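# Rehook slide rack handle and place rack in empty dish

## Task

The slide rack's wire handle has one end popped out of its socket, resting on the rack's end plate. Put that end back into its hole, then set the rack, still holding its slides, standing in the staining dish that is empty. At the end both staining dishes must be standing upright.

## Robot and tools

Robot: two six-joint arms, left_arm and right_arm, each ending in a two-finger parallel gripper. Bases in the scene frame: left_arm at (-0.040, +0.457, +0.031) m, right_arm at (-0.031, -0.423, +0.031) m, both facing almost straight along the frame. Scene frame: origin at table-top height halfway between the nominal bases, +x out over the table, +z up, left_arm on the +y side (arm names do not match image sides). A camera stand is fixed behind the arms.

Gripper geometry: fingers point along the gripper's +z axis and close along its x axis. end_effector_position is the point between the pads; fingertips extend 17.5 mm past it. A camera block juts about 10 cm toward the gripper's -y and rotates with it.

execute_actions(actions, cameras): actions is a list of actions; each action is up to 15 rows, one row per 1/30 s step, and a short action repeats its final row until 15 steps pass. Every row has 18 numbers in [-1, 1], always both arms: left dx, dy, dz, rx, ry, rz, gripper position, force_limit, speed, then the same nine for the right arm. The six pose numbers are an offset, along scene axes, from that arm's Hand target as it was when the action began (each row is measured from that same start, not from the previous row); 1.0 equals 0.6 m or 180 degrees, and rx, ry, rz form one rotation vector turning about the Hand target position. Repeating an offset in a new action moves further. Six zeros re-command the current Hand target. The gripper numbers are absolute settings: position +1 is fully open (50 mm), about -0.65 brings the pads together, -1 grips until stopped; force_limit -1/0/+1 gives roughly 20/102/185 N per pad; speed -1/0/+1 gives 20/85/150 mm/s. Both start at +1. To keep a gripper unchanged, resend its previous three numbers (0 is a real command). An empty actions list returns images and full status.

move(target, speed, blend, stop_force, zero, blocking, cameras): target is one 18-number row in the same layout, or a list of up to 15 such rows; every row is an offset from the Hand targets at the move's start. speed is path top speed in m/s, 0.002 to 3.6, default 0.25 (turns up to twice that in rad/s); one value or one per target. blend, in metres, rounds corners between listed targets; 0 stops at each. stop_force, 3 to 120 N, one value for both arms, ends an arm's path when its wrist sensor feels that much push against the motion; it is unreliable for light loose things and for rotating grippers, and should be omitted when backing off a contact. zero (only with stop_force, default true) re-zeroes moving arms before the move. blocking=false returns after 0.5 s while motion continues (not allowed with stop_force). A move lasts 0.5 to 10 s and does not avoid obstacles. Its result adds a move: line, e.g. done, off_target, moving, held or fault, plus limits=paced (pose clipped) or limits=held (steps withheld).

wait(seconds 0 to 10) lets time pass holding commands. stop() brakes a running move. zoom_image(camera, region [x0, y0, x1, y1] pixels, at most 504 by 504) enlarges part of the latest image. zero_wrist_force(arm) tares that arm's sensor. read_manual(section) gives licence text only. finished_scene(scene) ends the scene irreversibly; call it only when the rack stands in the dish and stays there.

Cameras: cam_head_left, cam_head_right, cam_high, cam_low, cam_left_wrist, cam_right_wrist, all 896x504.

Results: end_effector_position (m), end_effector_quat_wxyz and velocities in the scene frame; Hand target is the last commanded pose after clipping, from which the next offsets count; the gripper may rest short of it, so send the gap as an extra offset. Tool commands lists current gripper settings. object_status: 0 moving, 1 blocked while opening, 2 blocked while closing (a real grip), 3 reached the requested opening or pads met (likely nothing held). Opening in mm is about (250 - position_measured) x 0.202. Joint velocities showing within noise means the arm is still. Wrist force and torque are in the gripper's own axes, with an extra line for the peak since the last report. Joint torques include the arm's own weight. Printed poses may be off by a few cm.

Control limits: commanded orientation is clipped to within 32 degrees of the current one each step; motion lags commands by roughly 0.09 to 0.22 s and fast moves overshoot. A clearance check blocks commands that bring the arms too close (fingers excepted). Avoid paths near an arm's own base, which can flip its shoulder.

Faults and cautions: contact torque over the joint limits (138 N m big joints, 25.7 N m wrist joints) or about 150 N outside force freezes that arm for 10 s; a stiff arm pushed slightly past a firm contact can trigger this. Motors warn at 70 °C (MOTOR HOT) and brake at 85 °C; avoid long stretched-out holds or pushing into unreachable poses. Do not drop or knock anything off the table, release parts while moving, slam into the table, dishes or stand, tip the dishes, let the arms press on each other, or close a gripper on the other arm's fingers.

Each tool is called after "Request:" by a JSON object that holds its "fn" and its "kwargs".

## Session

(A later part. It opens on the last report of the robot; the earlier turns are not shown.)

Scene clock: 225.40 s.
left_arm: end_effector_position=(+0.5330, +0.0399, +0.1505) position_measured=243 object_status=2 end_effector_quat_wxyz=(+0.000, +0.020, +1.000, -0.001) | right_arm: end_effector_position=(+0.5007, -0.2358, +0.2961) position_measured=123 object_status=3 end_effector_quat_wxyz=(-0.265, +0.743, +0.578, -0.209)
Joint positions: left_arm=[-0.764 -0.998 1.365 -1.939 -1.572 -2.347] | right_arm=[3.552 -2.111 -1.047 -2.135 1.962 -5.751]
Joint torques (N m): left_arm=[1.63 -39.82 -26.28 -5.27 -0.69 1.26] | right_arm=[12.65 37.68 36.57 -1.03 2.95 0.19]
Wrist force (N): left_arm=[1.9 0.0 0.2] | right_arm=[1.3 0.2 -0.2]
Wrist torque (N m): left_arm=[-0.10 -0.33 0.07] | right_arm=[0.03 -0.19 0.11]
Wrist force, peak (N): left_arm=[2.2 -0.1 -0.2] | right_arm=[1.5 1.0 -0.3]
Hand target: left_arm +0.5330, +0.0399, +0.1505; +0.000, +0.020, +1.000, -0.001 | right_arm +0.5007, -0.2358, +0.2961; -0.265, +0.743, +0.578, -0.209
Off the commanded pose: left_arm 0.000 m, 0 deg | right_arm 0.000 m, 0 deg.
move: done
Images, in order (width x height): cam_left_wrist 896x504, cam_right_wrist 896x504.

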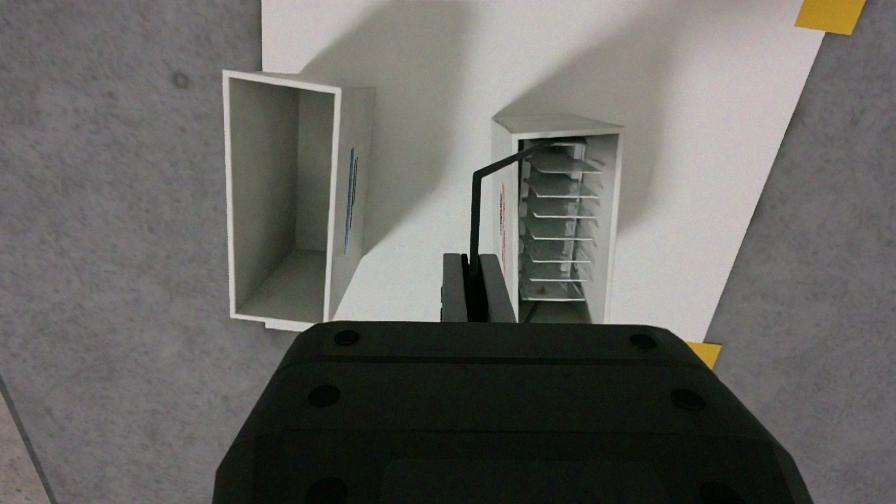

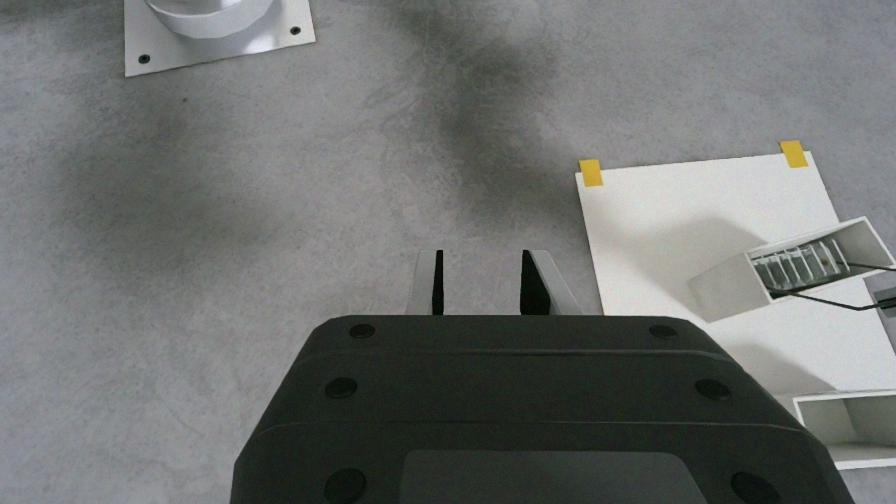

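Request:
{"fn": "move", "kwargs": {"target": [[-0.0367,0,0.0133,0,0,0,-1,-0.7,-1,0,0,0,0,0,0,0.2,0,0],[-0.0717,0,0.018,0,0,0,-1,-0.7,-1,0,0,0,0,0,0,0.2,0,0],[-0.0717,0,0.06,0,0,0,-1,-0.7,-1,0,0,0,0,0,0,0.2,0,0]], "speed": 0.06, "blend": 0.003, "cameras": ["cam_left_wrist","cam_right_wrist"]}}

Request:
{"fn": "zoom_image", "kwargs": {"camera": "cam_right_wrist", "region": [680, 150, 896, 350]}}

Scene clock: 228.40 s.
left_arm: end_effector_position=(+0.4900, +0.0399, +0.1866) position_measured=243 object_status=2 end_effector_quat_wxyz=(+0.000, +0.020, +1.000, -0.001) | right_arm: end_effector_position=(+0.5007, -0.2358, +0.2961) position_measured=123 object_status=3 end_effector_quat_wxyz=(-0.265, +0.743, +0.578, -0.209)
Joint positions: left_arm=[-0.812 -1.106 1.437 -1.903 -1.572 -2.395] | right_arm=[3.552 -2.111 -1.047 -2.135 1.962 -5.751]
Joint torques (N m): left_arm=[11.16 -36.68 -14.02 -5.58 0.39 2.64] | right_arm=[12.47 37.33 35.56 -0.81 2.88 0.12]
Wrist force (N): left_arm=[1.6 -0.4 1.0] | right_arm=[1.0 0.5 -0.2]
Wrist torque (N m): left_arm=[-0.14 -0.36 0.02] | right_arm=[0.08 -0.16 0.10]
Wrist force, peak (N): left_arm=[2.5 -0.1 2.0] | right_arm=[1.7 0.1 -0.4]
Hand target: left_arm +0.4900, +0.0399, +0.1865; +0.000, +0.020, +1.000, -0.001 | right_arm +0.5007, -0.2358, +0.2961; -0.265, +0.743, +0.578, -0.209
Off the commanded pose: left_arm 0.000 m, 0 deg | right_arm 0.000 m, 0 deg.
move: done
Images, in order (width x height): cam_left_wrist 896x504, cam_right_wrist 896x504.

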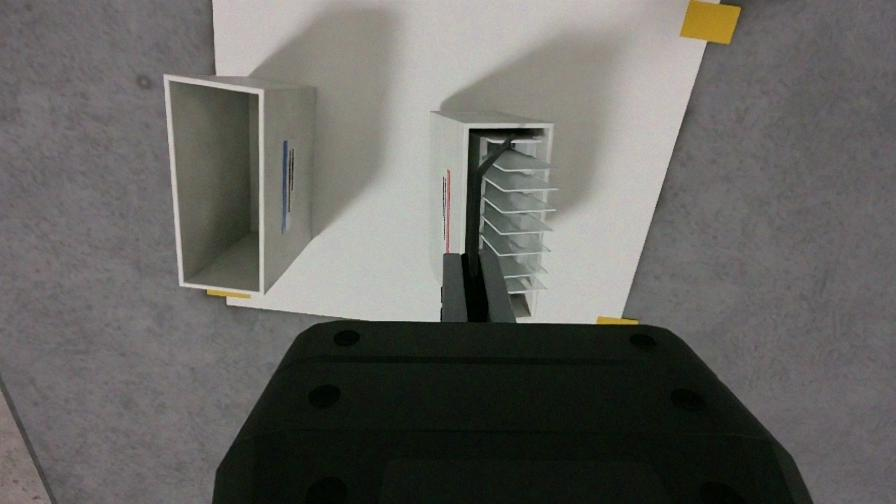

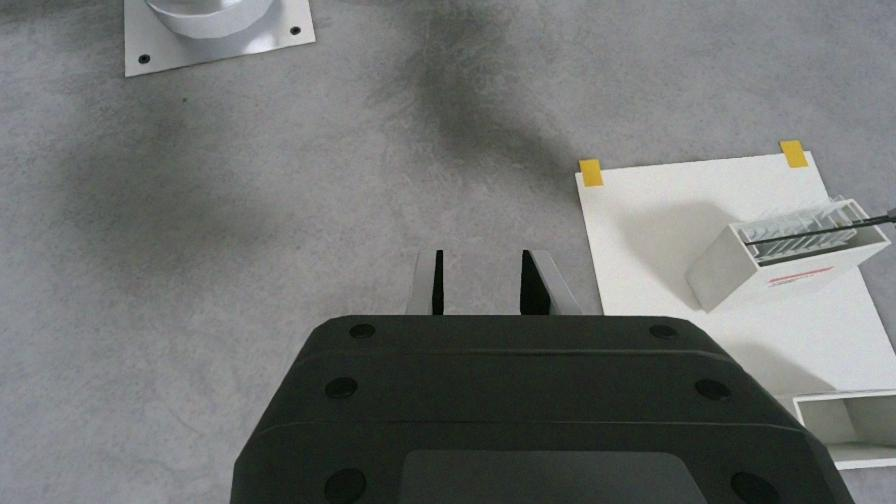

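Scaled by 2.333 from the camera's 896x504 image, which has a finer 1280x720 frame.

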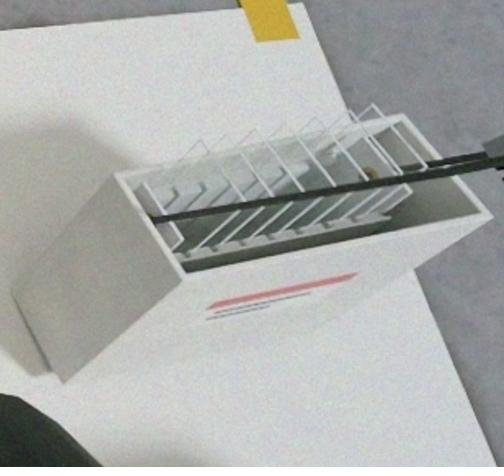

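Request:
{"fn": "wait", "kwargs": {"seconds": 0.1, "cameras": ["cam_low","cam_head_left"]}}

Request:
{"fn": "zoom_image", "kwargs": {"camera": "cam_low", "region": [400, 160, 520, 290]}}

Request:
{"fn": "zoom_image", "kwargs": {"camera": "cam_head_left", "region": [400, 240, 510, 350]}}

Scene clock: 229.97 s.
left_arm: end_effector_position=(+0.4900, +0.0399, +0.1865) position_measured=243 object_status=2 end_effector_quat_wxyz=(+0.000, +0.020, +1.000, -0.001) | right_arm: end_effector_position=(+0.5007, -0.2358, +0.2961) position_measured=123 object_status=3 end_effector_quat_wxyz=(-0.265, +0.743, +0.578, -0.209)
Joint positions: left_arm=[-0.812 -1.106 1.437 -1.903 -1.572 -2.395] | right_arm=[3.552 -2.111 -1.047 -2.135 1.962 -5.751]
Joint torques (N m): left_arm=[11.25 -36.74 -14.16 -1.34 2.42 2.58] | right_arm=[11.53 37.74 35.57 -0.77 2.93 0.01]
Wrist force (N): left_arm=[1.7 -0.4 0.8] | right_arm=[1.2 0.4 -0.1]
Wrist torque (N m): left_arm=[-0.14 -0.38 0.02] | right_arm=[0.06 -0.17 0.11]
Wrist force, peak (N): left_arm=[1.8 -0.5 1.0] | right_arm=[1.8 0.3 -0.5]
Hand target: left_arm +0.4900, +0.0399, +0.1865; +0.000, +0.020, +1.000, -0.001 | right_arm +0.5007, -0.2358, +0.2961; -0.265, +0.743, +0.578, -0.209
Tool commands: left_gripper/position=-1.0 left_gripper/force_limit=-0.7 left_gripper/speed=-1.0 right_gripper/position=+0.2 right_gripper/force_limit=+0.0 right_gripper/speed=+0.0
Off the commanded pose: left_arm 0.000 m, 0 deg | right_arm 0.000 m, 0 deg.
wait: 0.10 s; at rest from the start
Images, in order (width x height): cam_head_left 896x504, cam_low 896x504.

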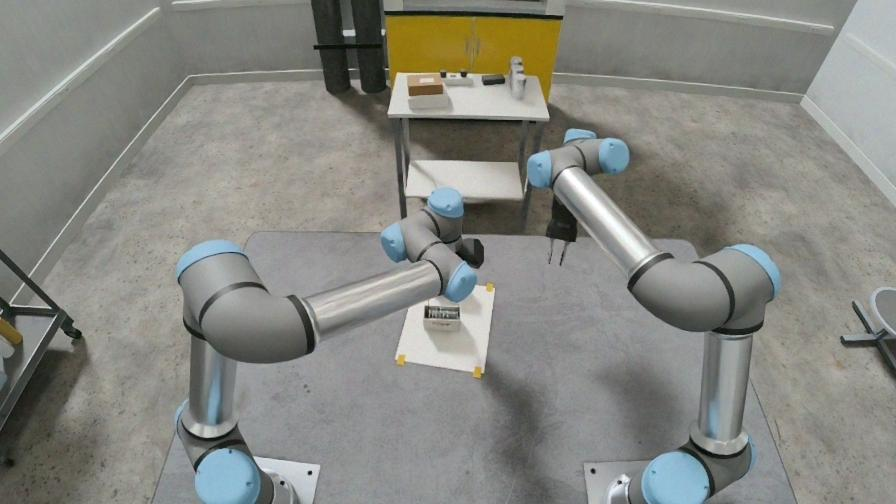

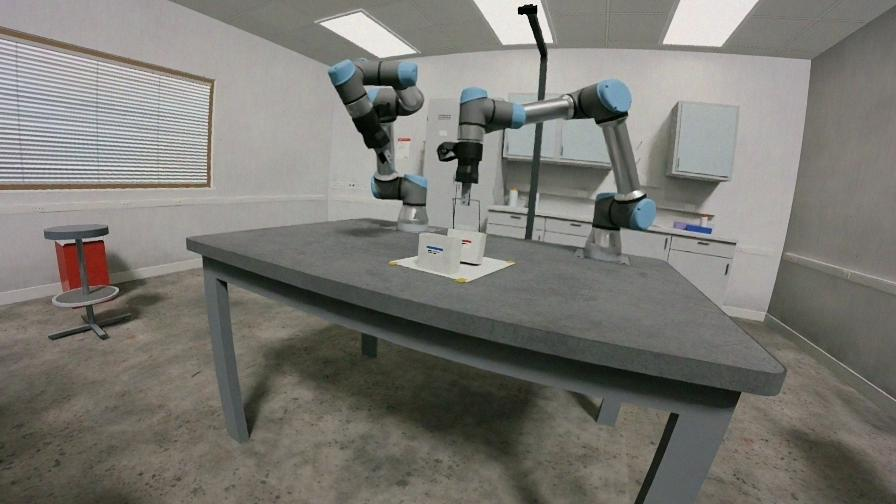

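Scaled by 3.877 from the camera's 896x504 image, which has a finer 1280x720 frame.

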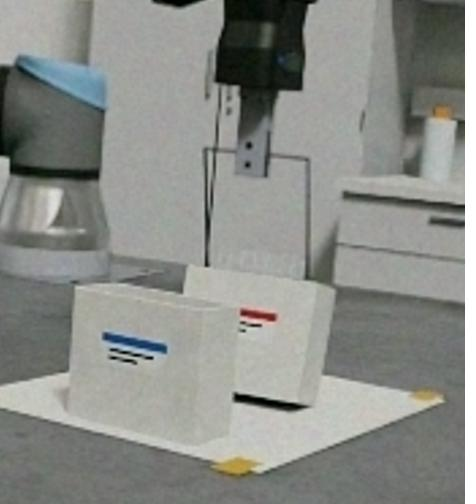

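Scaled by 4.582 from the camera's 896x504 image, which has a finer 1280x720 frame.

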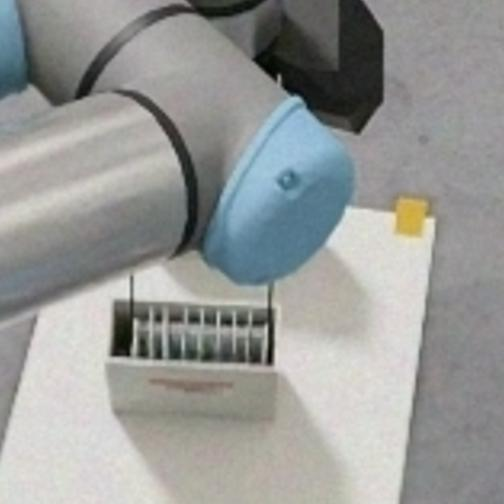

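Request:
{"fn": "move", "kwargs": {"target": [[0,0,-0.042,0,0,0,-1,-0.7,-1,0,0,0,0,0,0,0.2,0,0],[0.035,0,-0.0467,0,0,0,-1,-0.7,-1,0,0,0,0,0,0,0.2,0,0],[0.0717,0,-0.06,0,0,0,-1,-0.7,-1,0,0,0,0,0,0,0.2,0,0],[0.0332,0,-0.047,-0.0015,-0.075,0,-1,-0.7,-1,0,0,0,0,0,0,0.2,0,0],[-0.0072,0,-0.0433,-0.003,-0.15,0,-1,-0.7,-1,0,0,0,0,0,0,0.2,0,0]], "speed": 0.08, "blend": [0.002,0.002,0,0.002,0], "cameras": ["cam_left_wrist","cam_right_wrist","cam_low"]}}

Request:
{"fn": "zoom_image", "kwargs": {"camera": "cam_low", "region": [400, 160, 520, 290]}}

Request:
{"fn": "zoom_image", "kwargs": {"camera": "cam_right_wrist", "region": [680, 150, 896, 350]}}

Scene clock: 238.03 s.
left_arm: end_effector_position=(+0.4856, +0.0398, +0.1605) position_measured=243 object_status=2 end_effector_quat_wxyz=(+0.233, +0.020, +0.972, +0.000) | right_arm: end_effector_position=(+0.5007, -0.2358, +0.2961) position_measured=123 object_status=3 end_effector_quat_wxyz=(-0.265, +0.743, +0.578, -0.209)
Joint positions: left_arm=[-0.971 -1.211 1.825 -2.453 -1.179 -2.5] | right_arm=[3.552 -2.111 -1.047 -2.135 1.962 -5.751]
Joint torques (N m): left_arm=[11.42 -29.29 -31.45 -1.3 -2.07 2.66] | right_arm=[10.33 37.54 35.61 -0.58 2.37 -0.71]
Wrist force (N): left_arm=[0.7 0.4 1.0] | right_arm=[1.3 0.6 -0.4]
Wrist torque (N m): left_arm=[0.02 -0.29 0.01] | right_arm=[0.10 -0.19 0.11]
Wrist force, peak (N): left_arm=[3.1 -0.2 2.3] | right_arm=[2.0 0.2 -0.2]
Hand target: left_arm +0.4857, +0.0399, +0.1605; +0.233, +0.020, +0.972, +0.000 | right_arm +0.5007, -0.2358, +0.2961; -0.265, +0.743, +0.578, -0.209
Off the commanded pose: left_arm 0.000 m, 0 deg | right_arm 0.000 m, 0 deg.
move: done
Images, in order (width x height): cam_low 896x504, cam_left_wrist 896x504, cam_right_wrist 896x504.

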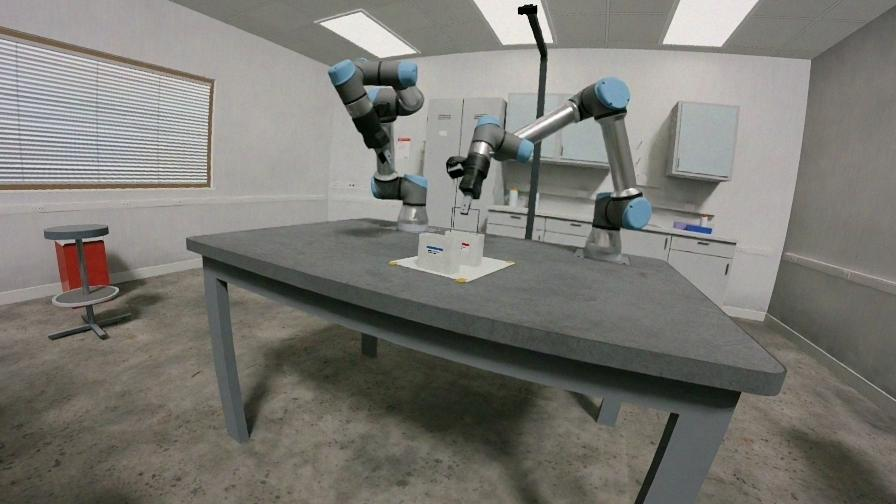

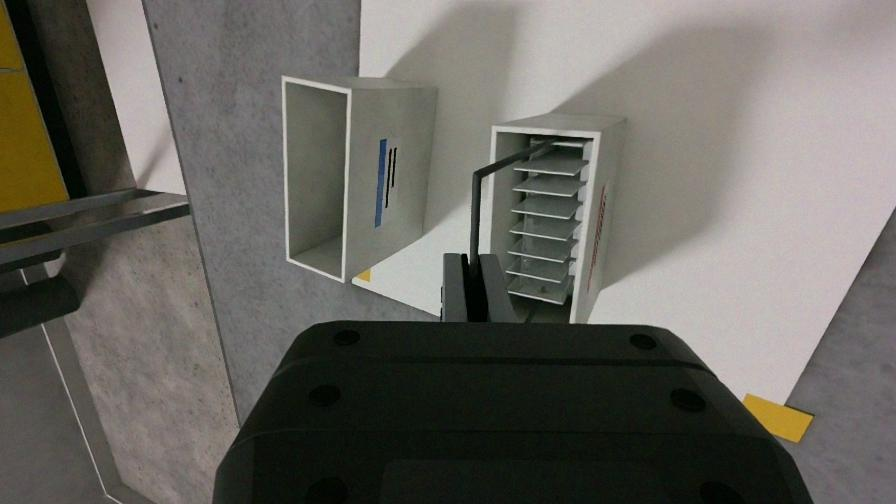

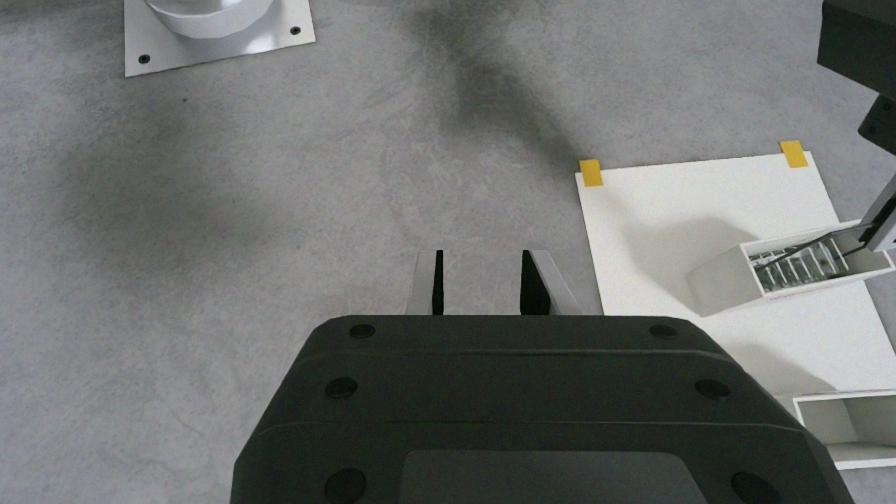

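Scaled by 3.877 from the camera's 896x504 image, which has a finer 1280x720 frame.

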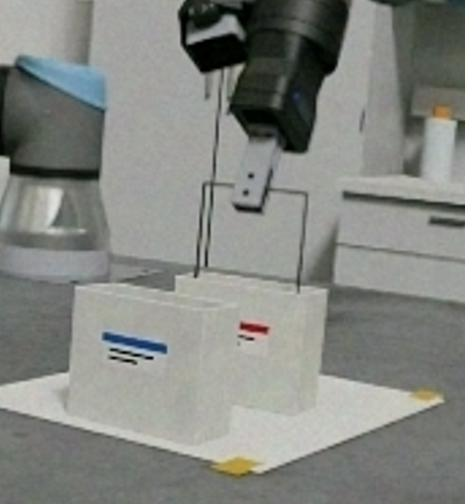

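Scaled by 2.333 from the camera's 896x504 image, which has a finer 1280x720 frame.

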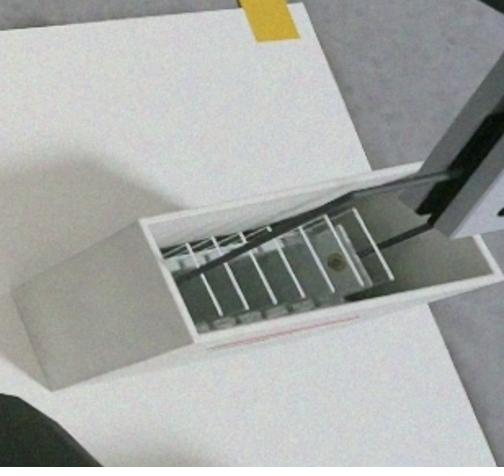

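Request:
{"fn": "move", "kwargs": {"target": [0,0,0.08,0,0,0,-1,-0.7,-1,0,0,0,0,0,0,0.2,0,0], "speed": 0.08, "cameras": ["cam_left_wrist","cam_right_wrist","cam_low"]}}

Request:
{"fn": "zoom_image", "kwargs": {"camera": "cam_low", "region": [400, 160, 520, 290]}}

Request:
{"fn": "zoom_image", "kwargs": {"camera": "cam_right_wrist", "region": [680, 100, 896, 350]}}

Scene clock: 240.67 s.
left_arm: end_effector_position=(+0.4857, +0.0399, +0.2086) position_measured=243 object_status=2 end_effector_quat_wxyz=(+0.233, +0.020, +0.972, -0.001) | right_arm: end_effector_position=(+0.5007, -0.2358, +0.2961) position_measured=123 object_status=3 end_effector_quat_wxyz=(-0.265, +0.743, +0.578, -0.209)
Joint positions: left_arm=[-0.97 -1.272 1.767 -2.334 -1.179 -2.5] | right_arm=[3.552 -2.111 -1.047 -2.135 1.962 -5.751]
Joint torques (N m): left_arm=[5.84 -31.76 -14.07 -4.99 2.52 -2.16] | right_arm=[12.96 36.63 32.63 -0.59 2.27 -0.63]
Wrist force (N): left_arm=[0.8 0.2 1.2] | right_arm=[1.4 0.4 -0.1]
Wrist torque (N m): left_arm=[-0.04 -0.30 0.00] | right_arm=[0.07 -0.21 0.11]
Wrist force, peak (N): left_arm=[1.8 0.6 2.6] | right_arm=[1.7 0.4 -0.5]
Hand target: left_arm +0.4857, +0.0399, +0.2085; +0.233, +0.020, +0.972, +0.000 | right_arm +0.5007, -0.2358, +0.2961; -0.265, +0.743, +0.578, -0.209
Off the commanded pose: left_arm 0.000 m, 0 deg | right_arm 0.000 m, 0 deg.
move: done
Images, in order (width x height): cam_low 896x504, cam_left_wrist 896x504, cam_right_wrist 896x504.

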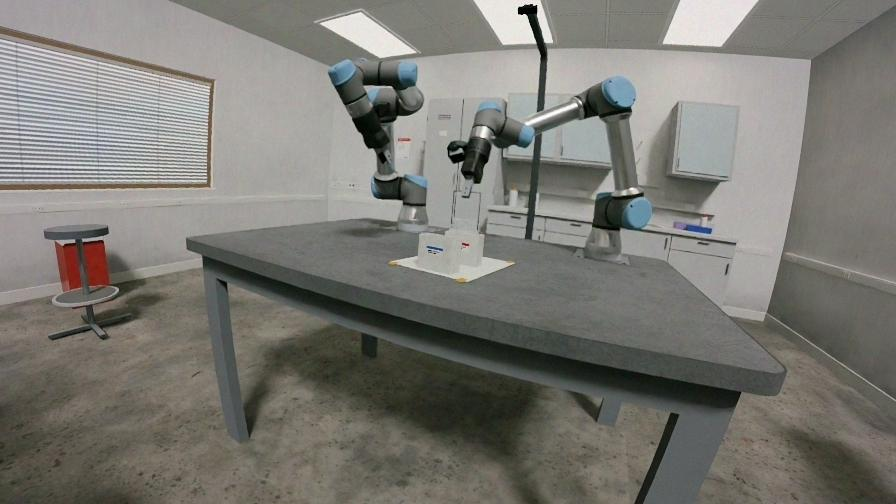

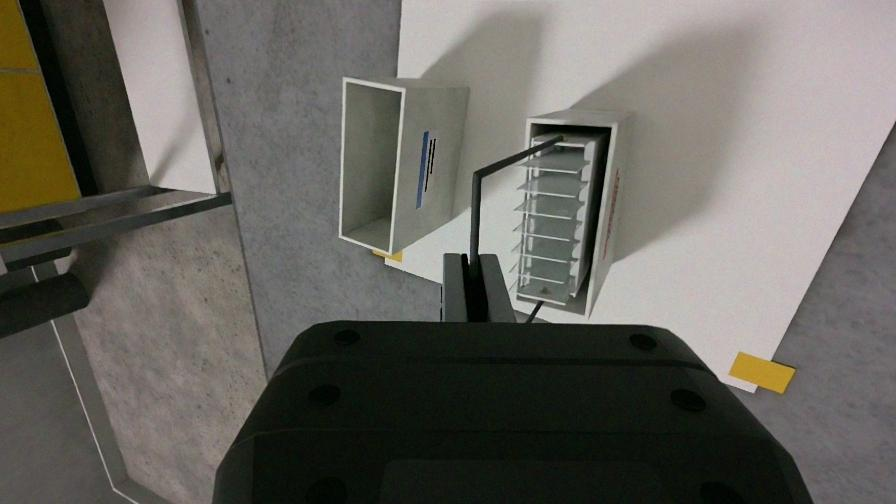

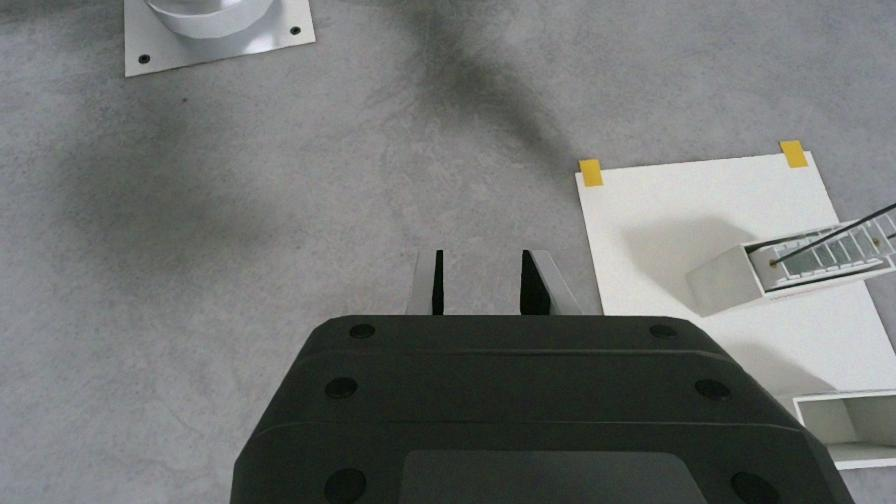

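Scaled by 3.877 from the camera's 896x504 image, which has a finer 1280x720 frame.

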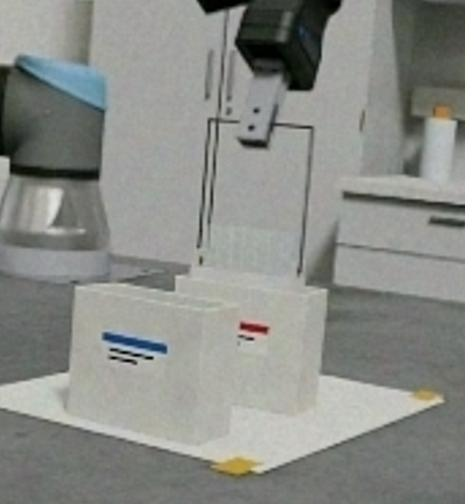

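Scaled by 2.016 from the camera's 896x504 image, which has a finer 1280x720 frame.

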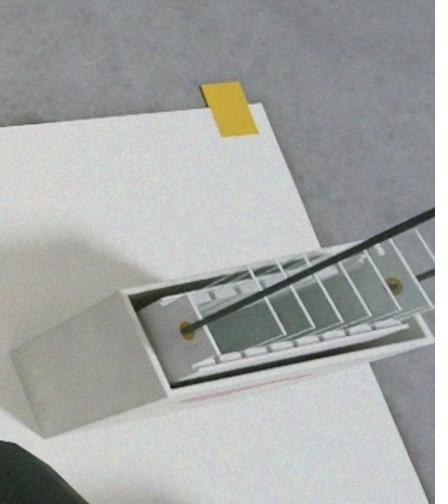

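Request:
{"fn": "move", "kwargs": {"target": [[0,0,0.13,0,0,0,-1,-0.7,-1,0,0,0,0,0,0,0.2,0,0],[0.193,-0.031,0.13,0,0,-0.047,-1,-0.7,-1,0,0,0,0,0,0,0.2,0,0]], "speed": 0.1, "cameras": ["cam_left_wrist","cam_right_wrist","cam_low","cam_high"]}}

Request:
{"fn": "zoom_image", "kwargs": {"camera": "cam_low", "region": [390, 140, 520, 290]}}

Request:
{"fn": "zoom_image", "kwargs": {"camera": "cam_left_wrist", "region": [430, 80, 680, 330]}}

Request:
{"fn": "zoom_image", "kwargs": {"camera": "cam_high", "region": [390, 150, 530, 310]}}

Scene clock: 245.47 s.
left_arm: end_effector_position=(+0.6015, +0.0214, +0.2864) position_measured=243 object_status=2 end_effector_quat_wxyz=(+0.233, +0.091, +0.968, -0.018) | right_arm: end_effector_position=(+0.5007, -0.2358, +0.2961) position_measured=123 object_status=3 end_effector_quat_wxyz=(-0.265, +0.743, +0.578, -0.209)
Joint positions: left_arm=[-0.816 -1.124 1.37 -2.188 -1.275 -2.195] | right_arm=[3.552 -2.111 -1.047 -2.135 1.962 -5.751]
Joint torques (N m): left_arm=[-12.67 -44.49 -25.16 -3.11 3.34 -0.91] | right_arm=[12.78 37.49 33.48 -0.51 2.2 -1.09]
Wrist force (N): left_arm=[1.1 0.3 1.1] | right_arm=[1.4 0.3 -0.2]
Wrist torque (N m): left_arm=[-0.02 -0.34 0.01] | right_arm=[0.06 -0.21 0.11]
Wrist force, peak (N): left_arm=[2.1 0.2 3.4] | right_arm=[1.7 0.4 -0.4]
Hand target: left_arm +0.6015, +0.0213, +0.2865; +0.233, +0.092, +0.968, -0.018 | right_arm +0.5007, -0.2358, +0.2961; -0.265, +0.743, +0.578, -0.209
Off the commanded pose: left_arm 0.000 m, 0 deg | right_arm 0.000 m, 0 deg.
move: done
Images, in order (width x height): cam_high 896x504, cam_low 896x504, cam_left_wrist 896x504, cam_right_wrist 896x504.

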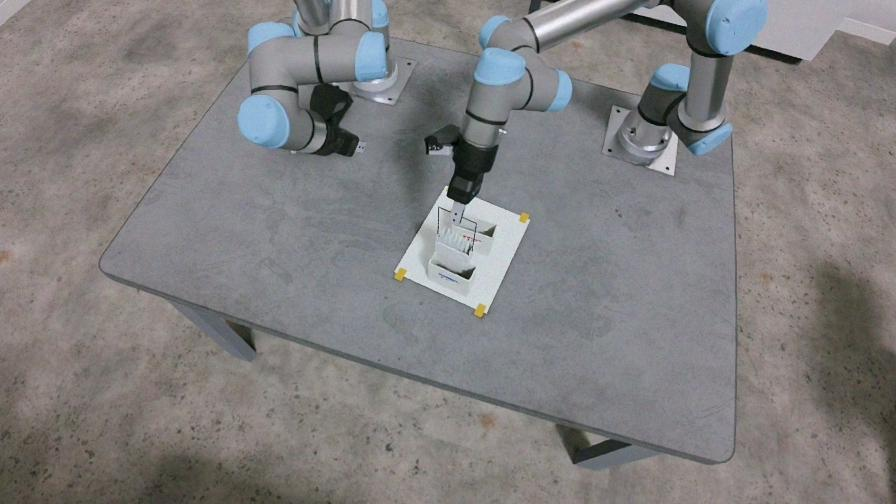

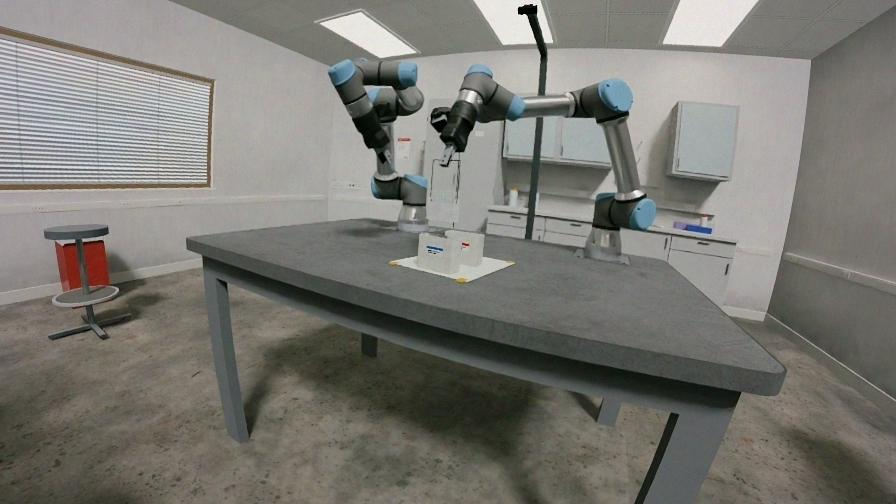

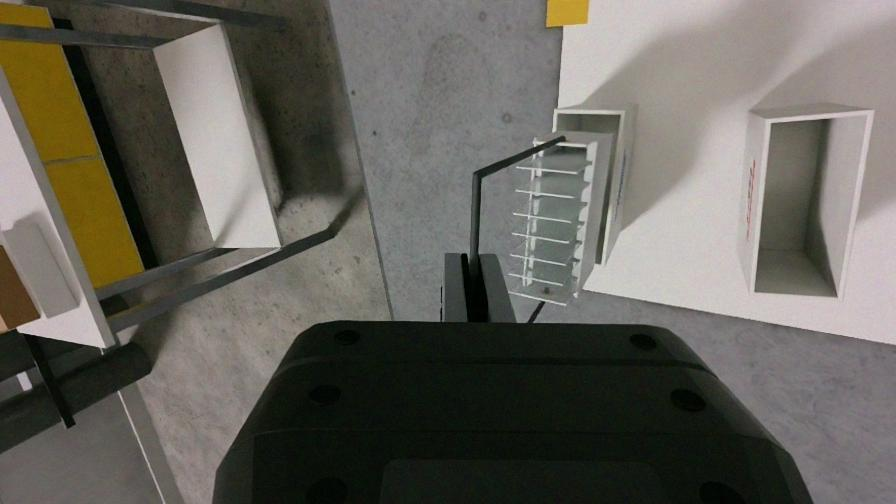

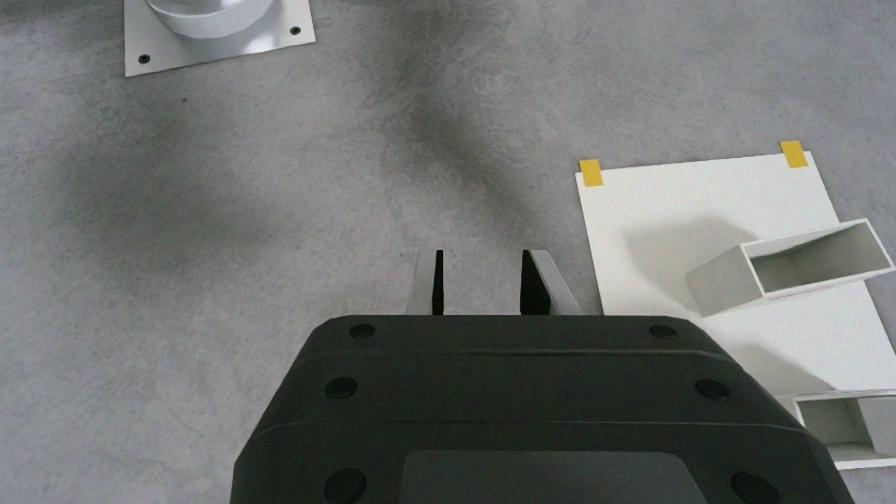

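Scaled by 3.360 from the camera's 896x504 image, which has a finer 1280x720 frame.

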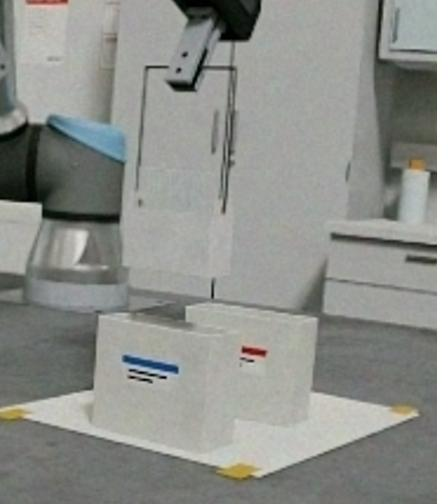

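Scaled by 2.016 from the camera's 896x504 image, which has a finer 1280x720 frame.

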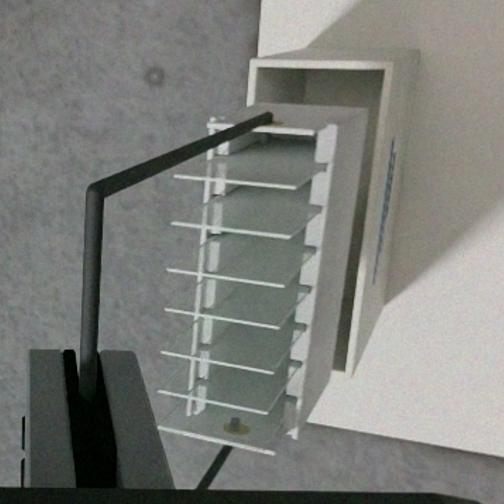

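Scaled by 3.150 from the camera's 896x504 image, which has a finer 1280x720 frame.

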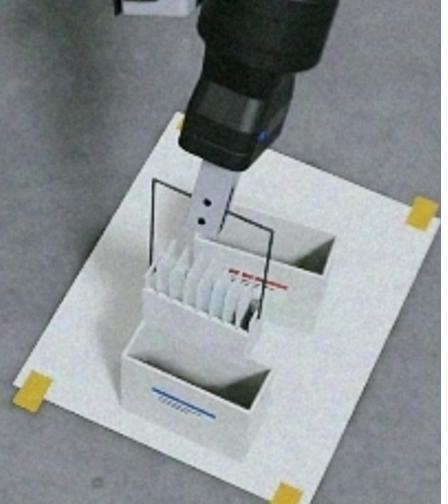

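Request:
{"fn": "move", "kwargs": {"target": [[0.011,0.002,0,0,0,0.01,-1,-0.7,-1,0,0,0,0,0,0,0.2,0,0],[0.011,0.002,-0.04,0,0,0.01,-1,-0.7,-1,0,0,0,0,0,0,0.2,0,0]], "speed": 0.06, "cameras": ["cam_left_wrist","cam_high"]}}

Request:
{"fn": "zoom_image", "kwargs": {"camera": "cam_left_wrist", "region": [470, 60, 670, 330]}}

Request:
{"fn": "zoom_image", "kwargs": {"camera": "cam_high", "region": [390, 170, 530, 310]}}

Scene clock: 249.60 s.
left_arm: end_effector_position=(+0.6081, +0.0226, +0.2623) position_measured=243 object_status=2 end_effector_quat_wxyz=(+0.233, +0.076, +0.969, -0.014) | right_arm: end_effector_position=(+0.5007, -0.2358, +0.2961) position_measured=123 object_status=3 end_effector_quat_wxyz=(-0.265, +0.743, +0.578, -0.209)
Joint positions: left_arm=[-0.811 -1.095 1.388 -2.227 -1.265 -2.221] | right_arm=[3.552 -2.111 -1.047 -2.135 1.962 -5.751]
Joint torques (N m): left_arm=[-10.66 -54.18 -34.67 -1.55 -2.27 2.48] | right_arm=[12.34 36.74 33.01 -0.46 2 -1.37]
Wrist force (N): left_arm=[1.3 0.3 1.0] | right_arm=[1.6 0.3 -0.6]
Wrist torque (N m): left_arm=[0.00 -0.39 -0.06] | right_arm=[0.05 -0.24 0.10]
Wrist force, peak (N): left_arm=[1.8 0.1 2.4] | right_arm=[1.9 0.2 -0.4]
Hand target: left_arm +0.6081, +0.0225, +0.2625; +0.233, +0.076, +0.969, -0.014 | right_arm +0.5007, -0.2358, +0.2961; -0.265, +0.743, +0.578, -0.209
Off the commanded pose: left_arm 0.000 m, 0 deg | right_arm 0.000 m, 0 deg.
move: done
Images, in order (width x height): cam_high 896x504, cam_left_wrist 896x504.

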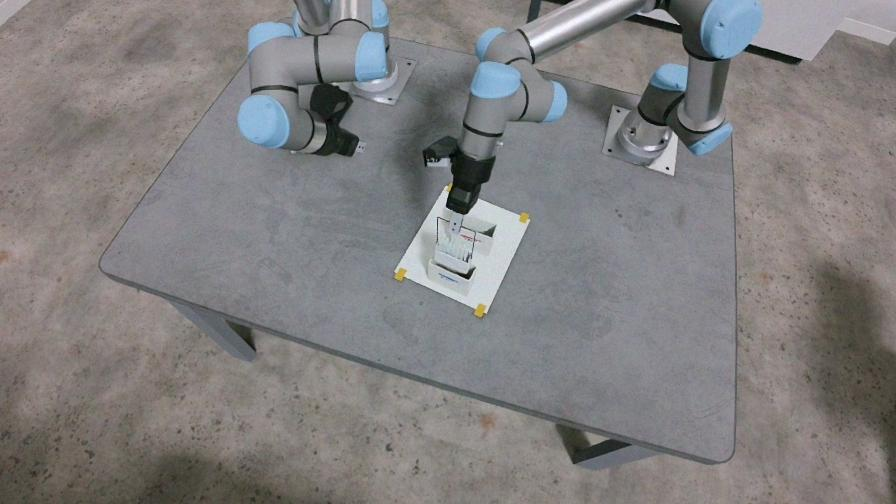

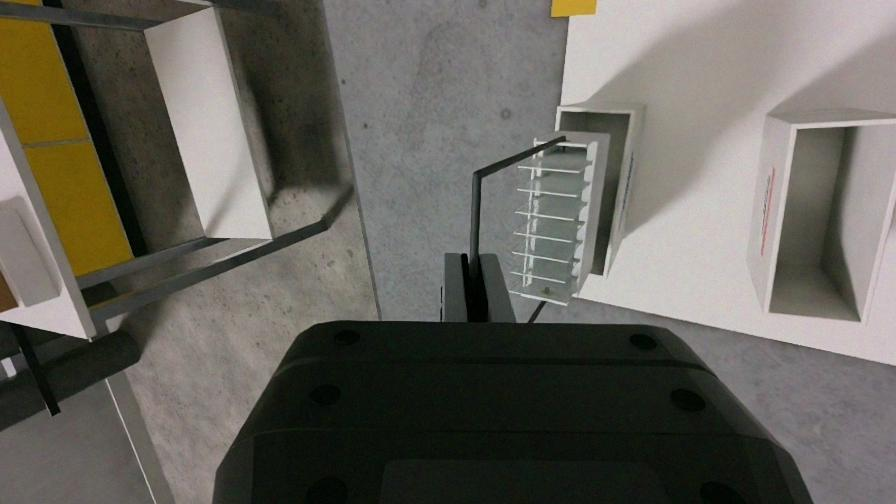

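Scaled by 1.867 from the camera's 896x504 image, which has a finer 1280x720 frame.

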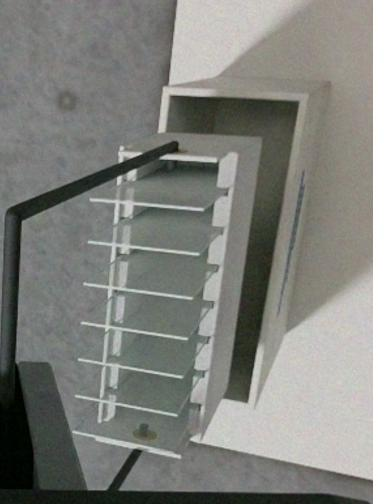

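Scaled by 3.600 from the camera's 896x504 image, which has a finer 1280x720 frame.

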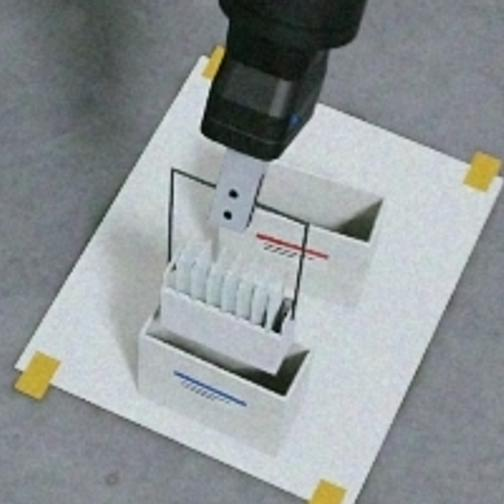

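Request:
{"fn": "move", "kwargs": {"target": [0.0005,0.001,-0.165,0,0,0,-1,-0.7,-1,0,0,0,0,0,0,0.2,0,0], "speed": 0.05, "stop_force": 6, "cameras": ["cam_left_wrist","cam_low","cam_high"]}}

Request:
{"fn": "zoom_image", "kwargs": {"camera": "cam_left_wrist", "region": [470, 60, 670, 330]}}

Request:
{"fn": "zoom_image", "kwargs": {"camera": "cam_low", "region": [390, 150, 520, 290]}}

Scene clock: 255.20 s.
left_arm: end_effector_position=(+0.6084, +0.0231, +0.1635) position_measured=243 object_status=2 end_effector_quat_wxyz=(+0.233, +0.076, +0.969, -0.014) | right_arm: end_effector_position=(+0.5007, -0.2358, +0.2961) position_measured=123 object_status=3 end_effector_quat_wxyz=(-0.265, +0.743, +0.578, -0.209)
Joint positions: left_arm=[-0.81 -1.003 1.517 -2.449 -1.265 -2.22] | right_arm=[3.552 -2.111 -1.047 -2.135 1.962 -5.751]
Joint torques (N m): left_arm=[10.36 -56.07 -33.06 -1.6 -1.56 2.31] | right_arm=[11.97 38.21 31.82 -0.32 2.02 -1.21]
Wrist force (N): left_arm=[1.3 0.4 1.2] | right_arm=[1.4 0.4 -0.6]
Wrist torque (N m): left_arm=[0.03 -0.39 -0.10] | right_arm=[0.06 -0.22 0.10]
Wrist force, peak (N): left_arm=[1.6 0.4 2.3] | right_arm=[1.8 0.3 -0.6]
Hand target: left_arm +0.6084, +0.0231, +0.1635; +0.233, +0.076, +0.969, -0.014 | right_arm +0.5007, -0.2358, +0.2961; -0.265, +0.743, +0.578, -0.209
Off the commanded pose: left_arm 0.000 m, 0 deg | right_arm 0.000 m, 0 deg.
move: done
Images, in order (width x height): cam_high 896x504, cam_low 896x504, cam_left_wrist 896x504.

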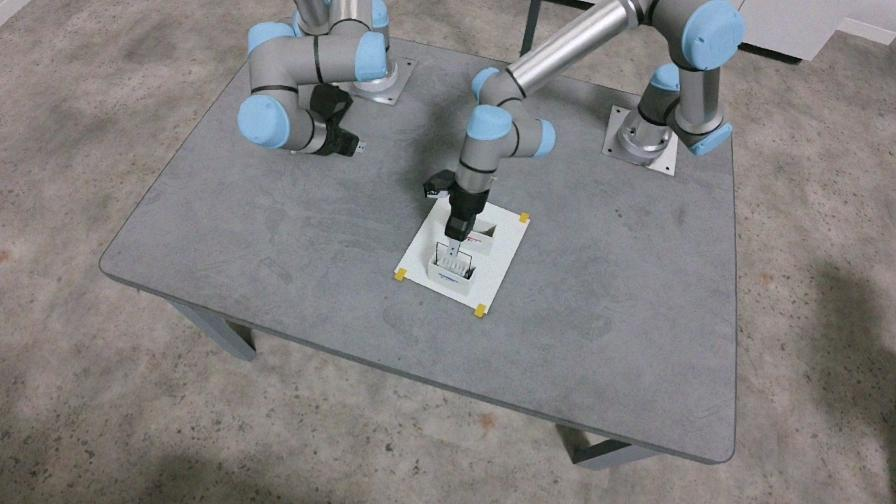

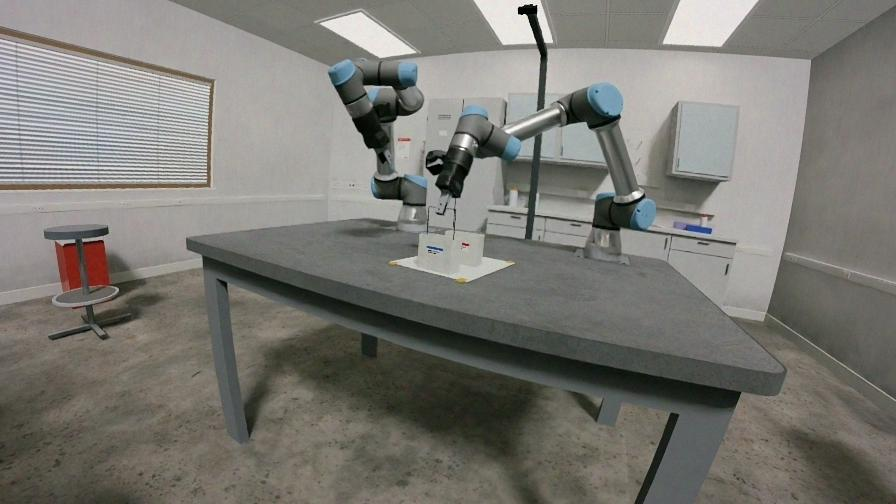

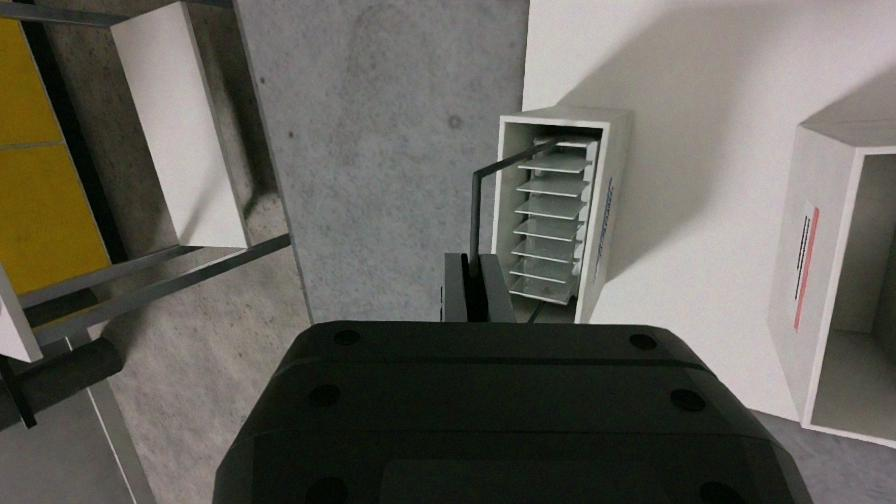

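Scaled by 1.867 from the camera's 896x504 image, which has a finer 1280x720 frame.

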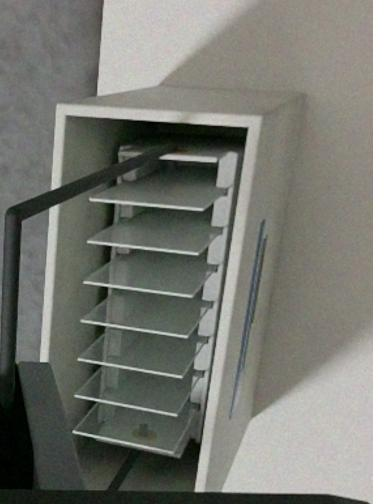

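Scaled by 3.600 from the camera's 896x504 image, which has a finer 1280x720 frame.

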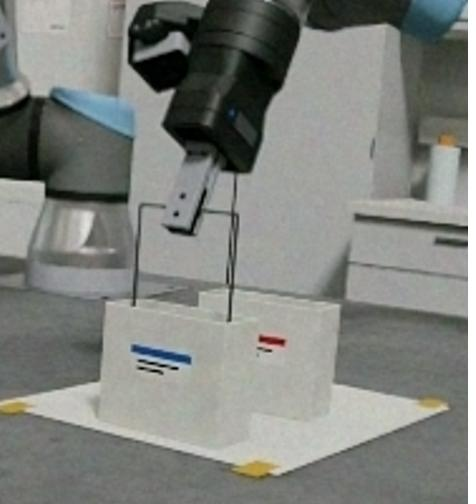

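Request:
{"fn": "move", "kwargs": {"target": [0,0,-0.015,0,0,0,-1,-0.7,-1,0,0,0,0,0,0,0.2,0,0], "speed": 0.015, "stop_force": 4}}

Scene clock: 257.73 s.
left_arm: end_effector_position=(+0.6084, +0.0231, +0.1592) position_measured=243 object_status=2 end_effector_quat_wxyz=(+0.233, +0.076, +0.969, -0.014) | right_arm: end_effector_position=(+0.5007, -0.2358, +0.2961) position_measured=123 object_status=3 end_effector_quat_wxyz=(-0.265, +0.743, +0.578, -0.209)
Joint positions: left_arm=[-0.81 -0.998 1.521 -2.458 -1.265 -2.22] | right_arm=[3.552 -2.111 -1.047 -2.135 1.962 -5.751]
Joint torques (N m): left_arm=[9 -53.68 -31.49 -3.8 -0.56 1.45] | right_arm=[11.55 37.95 31.25 -0.38 1.82 -1.28]
Wrist force (N): left_arm=[-0.5 1.0 -2.0] | right_arm=[1.4 0.1 -0.4]
Wrist torque (N m): left_arm=[0.10 -0.36 -0.12] | right_arm=[0.01 -0.21 0.10]
Wrist force, peak (N): left_arm=[-3.9 1.0 -8.8] | right_arm=[1.7 0.2 -0.3]
Hand target: left_arm +0.6084, +0.0231, +0.1592; +0.233, +0.076, +0.969, -0.014 (not the last commanded pose) | right_arm +0.5007, -0.2358, +0.2961; -0.265, +0.743, +0.578, -0.209
Off the commanded pose: left_arm 0.005 m, 0 deg | right_arm 0.000 m, 0 deg.
move: contact (left_arm)


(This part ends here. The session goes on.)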